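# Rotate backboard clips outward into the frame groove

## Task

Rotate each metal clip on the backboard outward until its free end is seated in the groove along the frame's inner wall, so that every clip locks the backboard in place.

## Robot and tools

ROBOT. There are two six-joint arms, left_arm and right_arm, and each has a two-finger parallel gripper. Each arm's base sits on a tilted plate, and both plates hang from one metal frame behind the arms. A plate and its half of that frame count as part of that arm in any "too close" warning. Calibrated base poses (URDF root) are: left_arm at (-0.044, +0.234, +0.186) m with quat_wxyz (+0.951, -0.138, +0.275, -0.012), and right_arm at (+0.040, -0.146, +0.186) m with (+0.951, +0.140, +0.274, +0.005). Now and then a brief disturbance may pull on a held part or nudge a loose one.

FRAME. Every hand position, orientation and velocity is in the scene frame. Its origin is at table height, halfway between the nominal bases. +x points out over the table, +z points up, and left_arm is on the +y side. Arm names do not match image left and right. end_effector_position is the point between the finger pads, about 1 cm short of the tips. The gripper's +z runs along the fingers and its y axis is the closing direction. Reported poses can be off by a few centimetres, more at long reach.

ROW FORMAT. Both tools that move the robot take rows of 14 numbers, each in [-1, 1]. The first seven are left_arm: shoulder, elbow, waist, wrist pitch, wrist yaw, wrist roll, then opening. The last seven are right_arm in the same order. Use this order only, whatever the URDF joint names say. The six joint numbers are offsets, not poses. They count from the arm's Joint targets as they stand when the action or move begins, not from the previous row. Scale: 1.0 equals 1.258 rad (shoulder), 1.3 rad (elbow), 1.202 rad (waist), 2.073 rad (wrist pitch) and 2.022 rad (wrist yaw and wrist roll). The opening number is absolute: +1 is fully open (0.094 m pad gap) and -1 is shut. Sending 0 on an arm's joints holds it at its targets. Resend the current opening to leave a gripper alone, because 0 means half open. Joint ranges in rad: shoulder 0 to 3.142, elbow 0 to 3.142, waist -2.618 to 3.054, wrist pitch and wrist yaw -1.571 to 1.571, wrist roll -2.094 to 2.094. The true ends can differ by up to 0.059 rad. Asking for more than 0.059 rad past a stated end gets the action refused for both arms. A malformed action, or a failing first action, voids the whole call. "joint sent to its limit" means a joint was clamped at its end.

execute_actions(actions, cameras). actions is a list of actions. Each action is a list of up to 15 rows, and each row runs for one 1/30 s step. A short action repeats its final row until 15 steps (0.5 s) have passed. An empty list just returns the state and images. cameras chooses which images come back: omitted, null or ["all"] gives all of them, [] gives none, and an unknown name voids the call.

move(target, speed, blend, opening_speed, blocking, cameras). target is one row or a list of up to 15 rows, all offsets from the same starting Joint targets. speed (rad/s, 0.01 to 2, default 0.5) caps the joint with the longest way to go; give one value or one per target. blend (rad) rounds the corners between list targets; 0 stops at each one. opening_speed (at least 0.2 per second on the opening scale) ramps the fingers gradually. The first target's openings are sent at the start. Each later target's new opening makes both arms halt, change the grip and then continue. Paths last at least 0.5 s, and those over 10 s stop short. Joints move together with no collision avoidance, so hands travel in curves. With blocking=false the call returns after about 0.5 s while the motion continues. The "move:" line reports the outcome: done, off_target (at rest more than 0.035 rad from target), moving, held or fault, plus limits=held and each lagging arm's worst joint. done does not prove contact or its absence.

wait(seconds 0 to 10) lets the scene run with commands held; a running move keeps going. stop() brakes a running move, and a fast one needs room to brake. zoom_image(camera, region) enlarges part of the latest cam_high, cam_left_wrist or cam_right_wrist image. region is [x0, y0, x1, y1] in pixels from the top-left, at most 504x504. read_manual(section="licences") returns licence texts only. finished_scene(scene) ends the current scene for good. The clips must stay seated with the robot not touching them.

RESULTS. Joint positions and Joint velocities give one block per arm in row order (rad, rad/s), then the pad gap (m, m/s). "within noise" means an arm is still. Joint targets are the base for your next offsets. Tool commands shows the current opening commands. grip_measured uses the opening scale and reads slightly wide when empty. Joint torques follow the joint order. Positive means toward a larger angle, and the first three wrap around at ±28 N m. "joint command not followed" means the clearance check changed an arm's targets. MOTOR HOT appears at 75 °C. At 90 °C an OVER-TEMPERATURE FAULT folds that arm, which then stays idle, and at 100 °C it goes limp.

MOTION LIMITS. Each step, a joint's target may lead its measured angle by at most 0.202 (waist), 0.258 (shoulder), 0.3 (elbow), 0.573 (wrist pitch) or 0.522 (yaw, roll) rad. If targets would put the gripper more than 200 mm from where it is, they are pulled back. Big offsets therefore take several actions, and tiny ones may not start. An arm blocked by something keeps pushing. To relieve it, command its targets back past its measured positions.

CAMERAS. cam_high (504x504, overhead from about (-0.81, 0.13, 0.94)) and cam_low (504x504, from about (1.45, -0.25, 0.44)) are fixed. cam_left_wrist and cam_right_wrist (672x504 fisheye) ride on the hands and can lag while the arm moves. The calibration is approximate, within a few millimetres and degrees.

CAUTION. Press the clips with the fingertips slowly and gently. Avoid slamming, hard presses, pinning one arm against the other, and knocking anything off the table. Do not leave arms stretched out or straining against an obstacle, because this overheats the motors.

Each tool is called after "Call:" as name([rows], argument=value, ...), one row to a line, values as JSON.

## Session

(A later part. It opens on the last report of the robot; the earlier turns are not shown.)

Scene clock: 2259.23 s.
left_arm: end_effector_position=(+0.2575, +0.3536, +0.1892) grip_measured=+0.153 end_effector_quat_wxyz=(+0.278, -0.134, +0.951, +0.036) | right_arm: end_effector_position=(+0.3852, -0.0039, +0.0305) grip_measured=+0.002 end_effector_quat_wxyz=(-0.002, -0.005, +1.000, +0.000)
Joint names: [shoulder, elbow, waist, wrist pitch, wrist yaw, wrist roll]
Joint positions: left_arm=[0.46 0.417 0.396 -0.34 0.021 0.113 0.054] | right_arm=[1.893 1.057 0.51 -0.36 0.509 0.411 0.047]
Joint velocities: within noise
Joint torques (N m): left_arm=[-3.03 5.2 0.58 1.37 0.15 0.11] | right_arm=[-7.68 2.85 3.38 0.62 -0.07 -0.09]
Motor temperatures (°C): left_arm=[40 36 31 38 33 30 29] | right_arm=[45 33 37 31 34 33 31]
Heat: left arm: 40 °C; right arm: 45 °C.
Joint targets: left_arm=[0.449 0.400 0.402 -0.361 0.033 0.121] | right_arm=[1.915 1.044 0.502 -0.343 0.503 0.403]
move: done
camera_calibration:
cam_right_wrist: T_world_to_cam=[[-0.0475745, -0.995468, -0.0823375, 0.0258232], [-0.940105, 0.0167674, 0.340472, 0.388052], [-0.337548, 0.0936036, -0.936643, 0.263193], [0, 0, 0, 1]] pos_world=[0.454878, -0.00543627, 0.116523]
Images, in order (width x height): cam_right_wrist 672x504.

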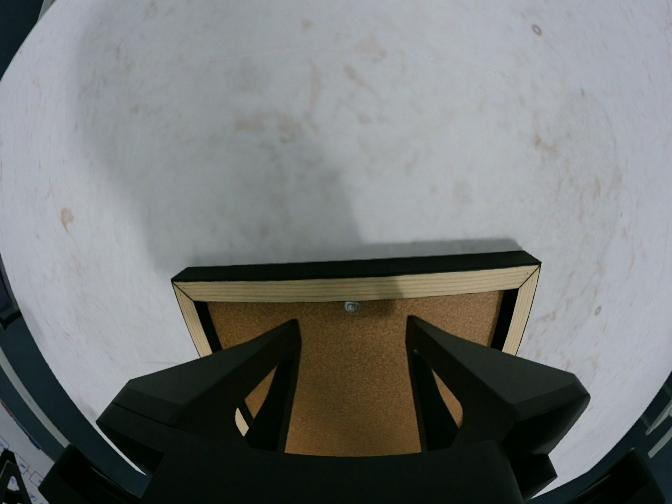

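Call:
move(target=[0,0,0,0,0,0,0.15,-0.0548,-0.0785,0.0291,0.0825,0.0302,-0.0193,0.0], speed=0.15, cameras=["cam_right_wrist"])

Call:
zoom_image(camera="cam_right_wrist", region=[280, 240, 420, 360])

Scene clock: 2330.43 s.
left_arm: end_effector_position=(+0.2575, +0.3536, +0.1892) grip_measured=+0.153 end_effector_quat_wxyz=(+0.278, -0.134, +0.951, +0.036) | right_arm: end_effector_position=(+0.3860, -0.0065, +0.0262) grip_measured=+0.002 end_effector_quat_wxyz=(+0.044, -0.003, +0.999, -0.003)
Joint names: [shoulder, elbow, waist, wrist pitch, wrist yaw, wrist roll]
Joint positions: left_arm=[0.46 0.417 0.396 -0.34 0.021 0.113 0.054] | right_arm=[1.872 0.956 0.516 -0.188 0.553 0.372 0.047]
Joint velocities: within noise
Joint torques (N m): left_arm=[-2.99 5.22 0.62 1.37 0.15 0.1] | right_arm=[-11.86 2.62 5.39 0.72 0.14 -0.1]
Motor temperatures (°C): left_arm=[40 36 31 38 33 30 29] | right_arm=[45 33 36 31 34 33 31]
Heat: left arm: 40 °C; right arm: 45 °C.
Joint targets: left_arm=[0.449 0.400 0.402 -0.361 0.033 0.121] | right_arm=[1.846 0.943 0.537 -0.171 0.564 0.364]
move: done
camera_calibration:
cam_right_wrist: T_world_to_cam=[[-0.0431626, -0.995857, -0.0800323, 0.0211546], [-0.967425, 0.0216598, 0.252231, 0.40318], [-0.249452, 0.0883121, -0.964352, 0.226375], [0, 0, 0, 1]] pos_world=[0.447429, -0.00765745, 0.118304]
Images, in order (width x height): cam_right_wrist 672x504.

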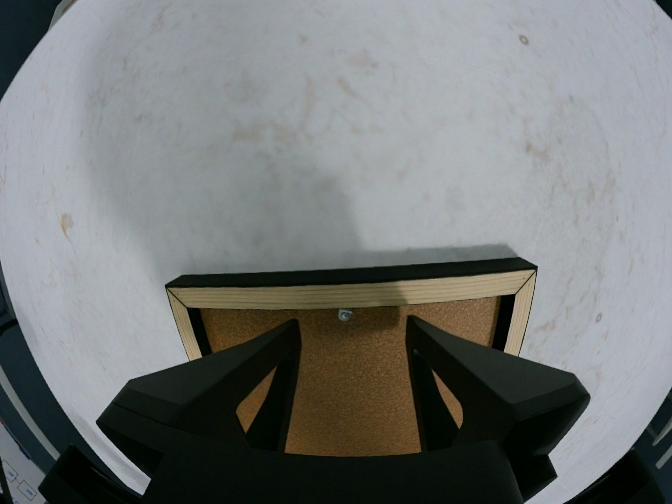

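Scaled by 3.600 from the camera's 672x504 image, which has a finer 960x720 frame.

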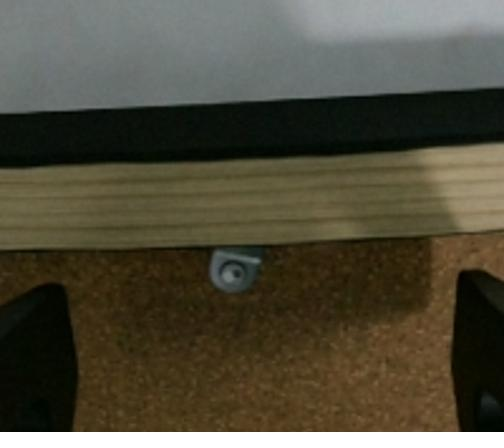

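Call:
move(target=[0,0,0,0,0,0,0.15,0.060,0.0308,-0.0266,0.0072,-0.001,-0.002,0.0], speed=0.08, cameras=["cam_right_wrist"])

Call:
zoom_image(camera="cam_right_wrist", region=[280, 240, 420, 360])

Scene clock: 2351.87 s.
left_arm: end_effector_position=(+0.2575, +0.3536, +0.1892) grip_measured=+0.153 end_effector_quat_wxyz=(+0.278, -0.134, +0.951, +0.036) | right_arm: end_effector_position=(+0.3859, -0.0030, +0.0203) grip_measured=+0.002 end_effector_quat_wxyz=(+0.043, -0.006, +0.999, -0.004)
Joint names: [shoulder, elbow, waist, wrist pitch, wrist yaw, wrist roll]
Joint positions: left_arm=[0.46 0.417 0.396 -0.34 0.021 0.113 0.054] | right_arm=[1.9 0.966 0.516 -0.173 0.554 0.368 0.047]
Joint velocities: within noise
Joint torques (N m): left_arm=[-3.02 5.23 0.61 1.38 0.16 0.1] | right_arm=[-7.25 5.14 3.28 0.75 0.11 -0.11]
Motor temperatures (°C): left_arm=[40 36 31 38 33 30 29] | right_arm=[47 33 36 31 34 33 31]
Heat: left arm: 40 °C; right arm: 47 °C.
Joint targets: left_arm=[0.449 0.400 0.402 -0.361 0.032 0.121] | right_arm=[1.922 0.983 0.505 -0.157 0.562 0.360]
move: done
camera_calibration:
cam_right_wrist: T_world_to_cam=[[-0.0382072, -0.996176, -0.0785748, 0.0222623], [-0.967169, 0.0170951, 0.253557, 0.404373], [-0.251244, 0.0856828, -0.964124, 0.221034], [0, 0, 0, 1]] pos_world=[0.447481, -0.00367447, 0.112322]
Images, in order (width x height): cam_right_wrist 672x504.

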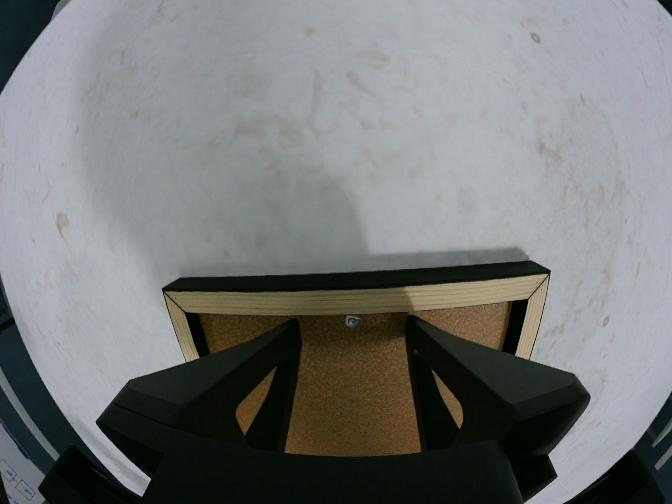

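Scaled by 3.600 from the camera's 672x504 image, which has a finer 960x720 frame.

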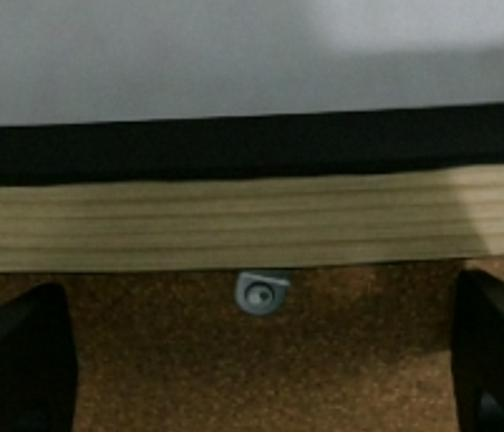

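Call:
move(target=[0,0,0,0,0,0,0.15,0.0056,0.0064,-0.004,0.0,0,0,0.0], speed=0.05, cameras=["cam_right_wrist"])

Call:
zoom_image(camera="cam_right_wrist", region=[280, 240, 420, 360])

Scene clock: 2365.73 s.
left_arm: end_effector_position=(+0.2575, +0.3536, +0.1892) grip_measured=+0.153 end_effector_quat_wxyz=(+0.278, -0.134, +0.951, +0.036) | right_arm: end_effector_position=(+0.3876, -0.0043, +0.0183) grip_measured=+0.002 end_effector_quat_wxyz=(+0.043, -0.004, +0.999, -0.005)
Joint names: [shoulder, elbow, waist, wrist pitch, wrist yaw, wrist roll]
Joint positions: left_arm=[0.46 0.417 0.396 -0.34 0.021 0.113 0.054] | right_arm=[1.906 0.973 0.509 -0.172 0.554 0.367 0.047]
Joint velocities: within noise
Joint torques (N m): left_arm=[-3.02 5.27 0.62 1.37 0.17 0.09] | right_arm=[-7.25 5.38 3.18 0.7 0.11 -0.12]
Motor temperatures (°C): left_arm=[40 36 31 38 33 30 29] | right_arm=[45 34 36 31 34 33 31]
Heat: left arm: 40 °C; right arm: 45 °C.
Joint targets: left_arm=[0.449 0.400 0.402 -0.361 0.032 0.121] | right_arm=[1.929 0.991 0.500 -0.157 0.562 0.360]
move: done
camera_calibration:
cam_right_wrist: T_world_to_cam=[[-0.0433075, -0.996204, -0.0755076, 0.0227901], [-0.966862, 0.0227585, 0.254282, 0.406409], [-0.251598, 0.0840177, -0.964178, 0.219839], [0, 0, 0, 1]] pos_world=[0.449239, -0.00501606, 0.110343]
Images, in order (width x height): cam_right_wrist 672x504.

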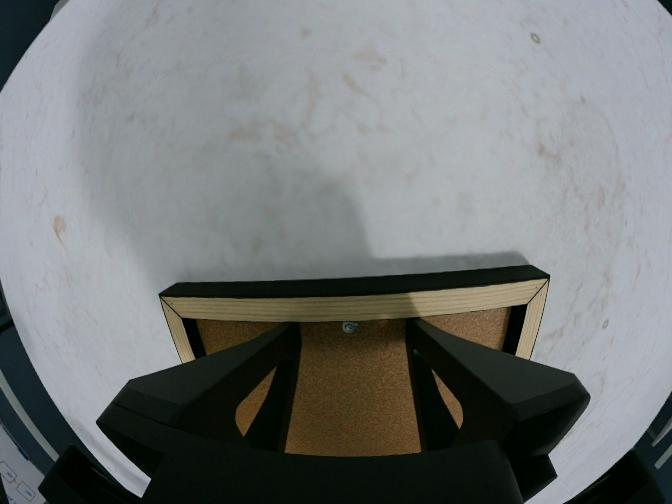

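Scaled by 3.600 from the camera's 672x504 image, which has a finer 960x720 frame.

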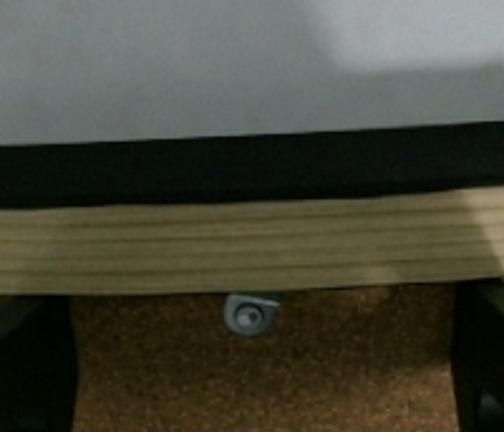

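Call:
move(target=[0,0,0,0,0,0,0.15,0,0,0.002,0,0,0,-0.85], speed=0.05, opening_speed=0.5, cameras=["cam_right_wrist"])

Call:
zoom_image(camera="cam_right_wrist", region=[280, 240, 420, 360])

Scene clock: 2383.53 s.
left_arm: end_effector_position=(+0.2575, +0.3536, +0.1892) grip_measured=+0.153 end_effector_quat_wxyz=(+0.278, -0.134, +0.951, +0.036) | right_arm: end_effector_position=(+0.3876, -0.0043, +0.0183) grip_measured=-0.848 end_effector_quat_wxyz=(+0.043, -0.004, +0.999, -0.005)
Joint names: [shoulder, elbow, waist, wrist pitch, wrist yaw, wrist roll]
Joint positions: left_arm=[0.46 0.417 0.396 -0.34 0.021 0.113 0.054] | right_arm=[1.906 0.973 0.509 -0.172 0.554 0.367 0.007]
Joint velocities: within noise
Joint torques (N m): left_arm=[-3 5.23 0.62 1.37 0.17 0.1] | right_arm=[-7.23 5.29 3.52 0.68 0.12 -0.1]
Motor temperatures (°C): left_arm=[39 36 31 38 33 30 29] | right_arm=[44 34 36 31 34 33 31]
Heat: left arm: 39 °C; right arm: 44 °C.
Joint targets: left_arm=[0.449 0.400 0.402 -0.361 0.032 0.121] | right_arm=[1.929 0.991 0.502 -0.157 0.562 0.360]
move: done
camera_calibration:
cam_right_wrist: T_world_to_cam=[[-0.0429292, -0.996223, -0.0754748, 0.0226428], [-0.96687, 0.0223994, 0.254285, 0.40641], [-0.251634, 0.0838905, -0.96418, 0.219853], [0, 0, 0, 1]] pos_world=[0.44924, -0.00498961, 0.110342]
Images, in order (width x height): cam_right_wrist 672x504.

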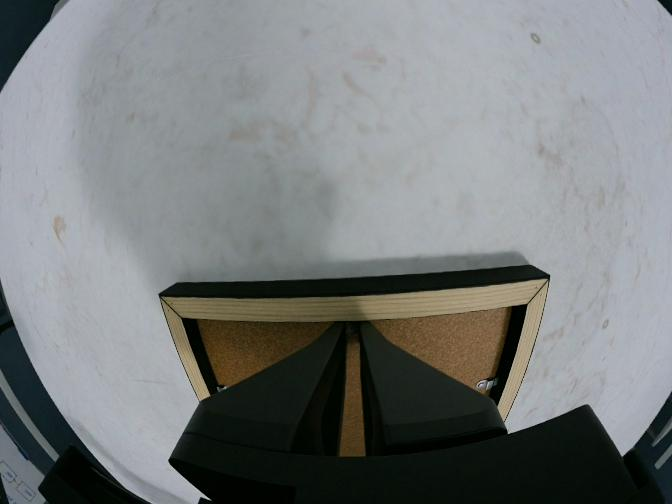

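Scaled by 3.600 from the camera's 672x504 image, which has a finer 960x720 frame.

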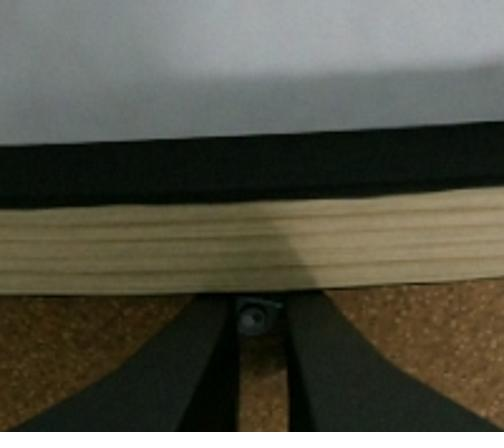

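Call:
move(target=[0,0,0,0,0,0,0.15,0,0,0.003,0,0,0,-0.98], speed=0.05, opening_speed=0.2, cameras=["cam_right_wrist"])

Call:
zoom_image(camera="cam_right_wrist", region=[280, 240, 420, 360])

Scene clock: 2389.37 s.
left_arm: end_effector_position=(+0.2575, +0.3536, +0.1892) grip_measured=+0.153 end_effector_quat_wxyz=(+0.278, -0.134, +0.951, +0.036) | right_arm: end_effector_position=(+0.3888, -0.0037, +0.0195) grip_measured=-0.977 end_effector_quat_wxyz=(+0.044, -0.004, +0.999, -0.006)
Joint names: [shoulder, elbow, waist, wrist pitch, wrist yaw, wrist roll]
Joint positions: left_arm=[0.46 0.417 0.396 -0.34 0.021 0.113 0.054] | right_arm=[1.904 0.976 0.512 -0.175 0.556 0.367 0.001]
Joint velocities: within noise
Joint torques (N m): left_arm=[-3.02 5.2 0.64 1.37 0.16 0.11] | right_arm=[-7.15 4.93 3.66 0.7 0.09 -0.09]
Motor temperatures (°C): left_arm=[39 36 31 38 33 30 29] | right_arm=[44 34 36 31 34 33 31]
Heat: left arm: 39 °C; right arm: 44 °C.
Joint targets: left_arm=[0.449 0.400 0.402 -0.361 0.032 0.121] | right_arm=[1.929 0.991 0.506 -0.157 0.562 0.360]
move: done
camera_calibration:
cam_right_wrist: T_world_to_cam=[[-0.0419637, -0.996273, -0.0753541, 0.0229447], [-0.967636, 0.0217416, 0.251413, 0.407607], [-0.248838, 0.0834656, -0.964942, 0.220135], [0, 0, 0, 1]] pos_world=[0.450156, -0.00437656, 0.111669]
Images, in order (width x height): cam_right_wrist 672x504.

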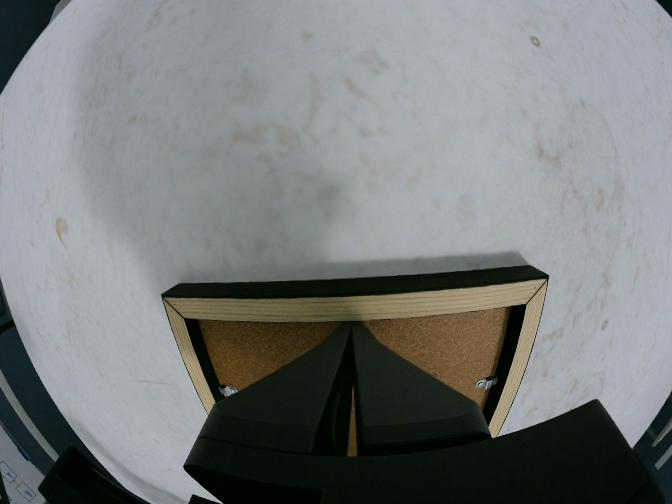

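Scaled by 3.600 from the camera's 672x504 image, which has a finer 960x720 frame.

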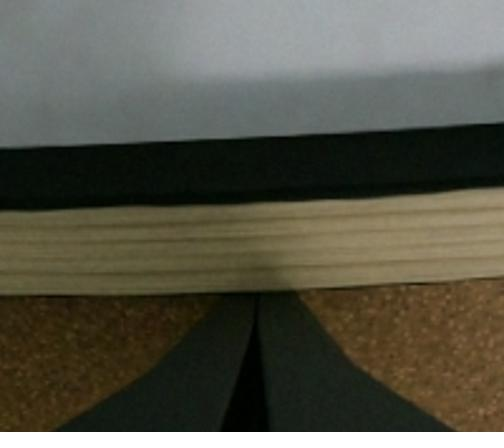

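Call:
move(target=[0,0,0,0,0,0,0.15,0,0,0.001,0,0,0,-0.1], speed=0.05, opening_speed=0.8, cameras=["cam_right_wrist"])

Call:
zoom_image(camera="cam_right_wrist", region=[310, 290, 390, 350])

Scene clock: 2396.77 s.
left_arm: end_effector_position=(+0.2575, +0.3536, +0.1892) grip_measured=+0.153 end_effector_quat_wxyz=(+0.278, -0.134, +0.951, +0.036) | right_arm: end_effector_position=(+0.3887, -0.0035, +0.0195) grip_measured=-0.102 end_effector_quat_wxyz=(+0.044, -0.004, +0.999, -0.005)
Joint names: [shoulder, elbow, waist, wrist pitch, wrist yaw, wrist roll]
Joint positions: left_arm=[0.46 0.417 0.396 -0.34 0.021 0.113 0.054] | right_arm=[1.904 0.976 0.512 -0.175 0.555 0.367 0.042]
Joint velocities: within noise
Joint torques (N m): left_arm=[-2.99 5.24 0.61 1.37 0.16 0.1] | right_arm=[-7.25 4.92 3.51 0.73 0.11 -0.12]
Motor temperatures (°C): left_arm=[39 36 31 38 33 30 29] | right_arm=[44 34 35 32 34 33 31]
Heat: left arm: 39 °C; right arm: 44 °C.
Joint targets: left_arm=[0.449 0.400 0.402 -0.361 0.032 0.121] | right_arm=[1.929 0.991 0.507 -0.157 0.562 0.360]
move: done
camera_calibration:
cam_right_wrist: T_world_to_cam=[[-0.0418867, -0.996171, -0.0767396, 0.0231891], [-0.967497, 0.0212694, 0.251985, 0.407442], [-0.249388, 0.0848002, -0.964684, 0.220292], [0, 0, 0, 1]] pos_world=[0.450109, -0.00424657, 0.111622]
Images, in order (width x height): cam_right_wrist 672x504.

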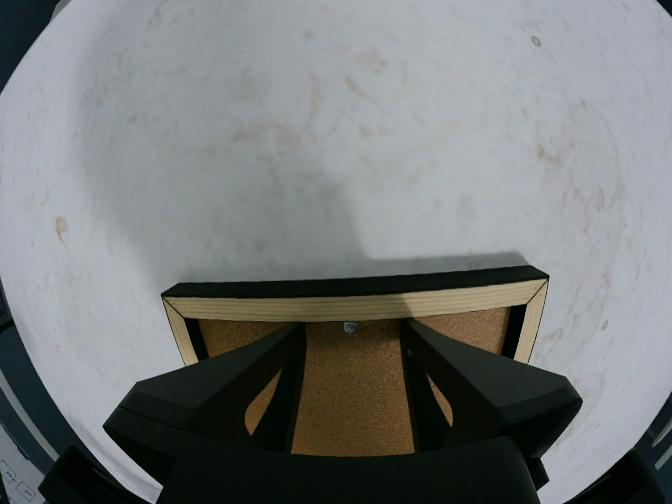

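Scaled by 6.300 from the camera's 672x504 image, which has a finer 960x720 frame.

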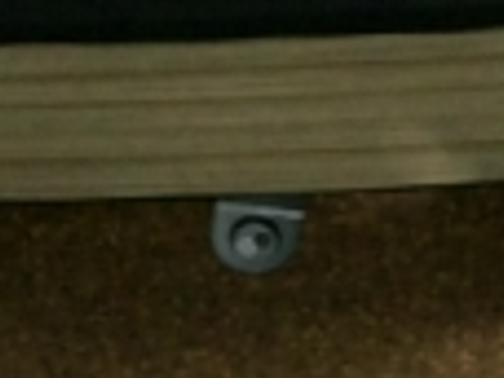

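Call:
move([
  [0,0,0,0,0,0,0.15,-0.12,-0.02,0.06,-0.08,0.015,0.03,-0.1],
  [0,0,0,0,0,0,0.15,-0.16,-0.02,0.06,-0.12,-0.01,-0.75,-0.1],
], speed=[0.3,0.8], cameras=["cam_right_wrist"])

Call:
zoom_image(camera="cam_right_wrist", region=[300, 240, 420, 340])

Scene clock: 2408.17 s.
left_arm: end_effector_position=(+0.2575, +0.3536, +0.1892) grip_measured=+0.153 end_effector_quat_wxyz=(+0.278, -0.134, +0.951, +0.036) | right_arm: end_effector_position=(+0.3819, -0.0117, +0.0652) grip_measured=-0.102 end_effector_quat_wxyz=(-0.019, +0.714, -0.699, +0.020)
Joint names: [shoulder, elbow, waist, wrist pitch, wrist yaw, wrist roll]
Joint positions: left_arm=[0.46 0.417 0.396 -0.34 0.021 0.113 0.054] | right_arm=[1.753 0.976 0.561 -0.384 0.555 -1.148 0.042]
Joint velocities: within noise
Joint torques (N m): left_arm=[-3.04 5.24 0.59 1.37 0.17 0.1] | right_arm=[-11.4 3.6 5.12 0.33 -0.11 -0.09]
Motor temperatures (°C): left_arm=[39 36 31 38 33 30 29] | right_arm=[45 34 36 31 34 33 31]
Heat: left arm: 39 °C; right arm: 45 °C.
Joint targets: left_arm=[0.449 0.400 0.402 -0.361 0.032 0.121] | right_arm=[1.728 0.965 0.580 -0.405 0.542 -1.156]
move: done
camera_calibration:
cam_right_wrist: T_world_to_cam=[[0.999011, -0.0356819, -0.0265213, -0.37132], [-0.0246683, -0.941167, 0.337041, 0.0126811], [-0.0369872, -0.336053, -0.941116, 0.175799], [0, 0, 0, 1]] pos_world=[0.377768, 0.0577633, 0.151325]
Images, in order (width x height): cam_right_wrist 672x504.

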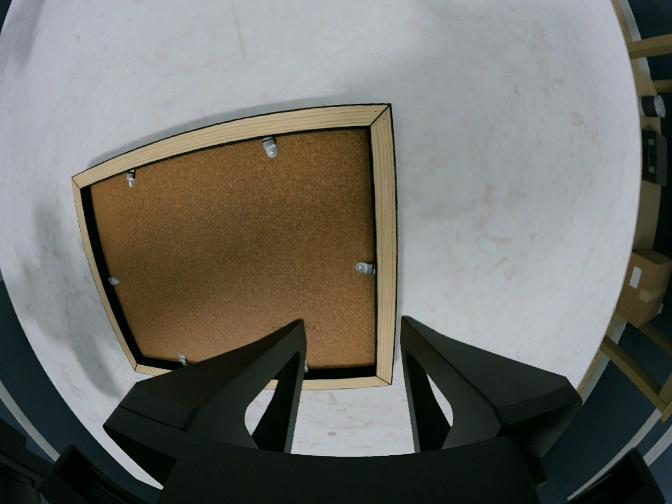

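Scaled by 4.200 from the camera's 672x504 image, which has a finer 960x720 frame.

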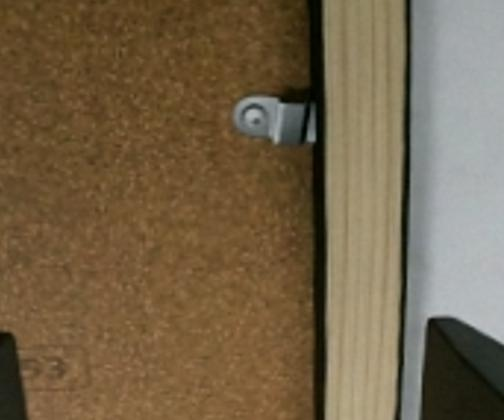

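Call:
finished_scene(scene=2)

The scene is finished: the task was done.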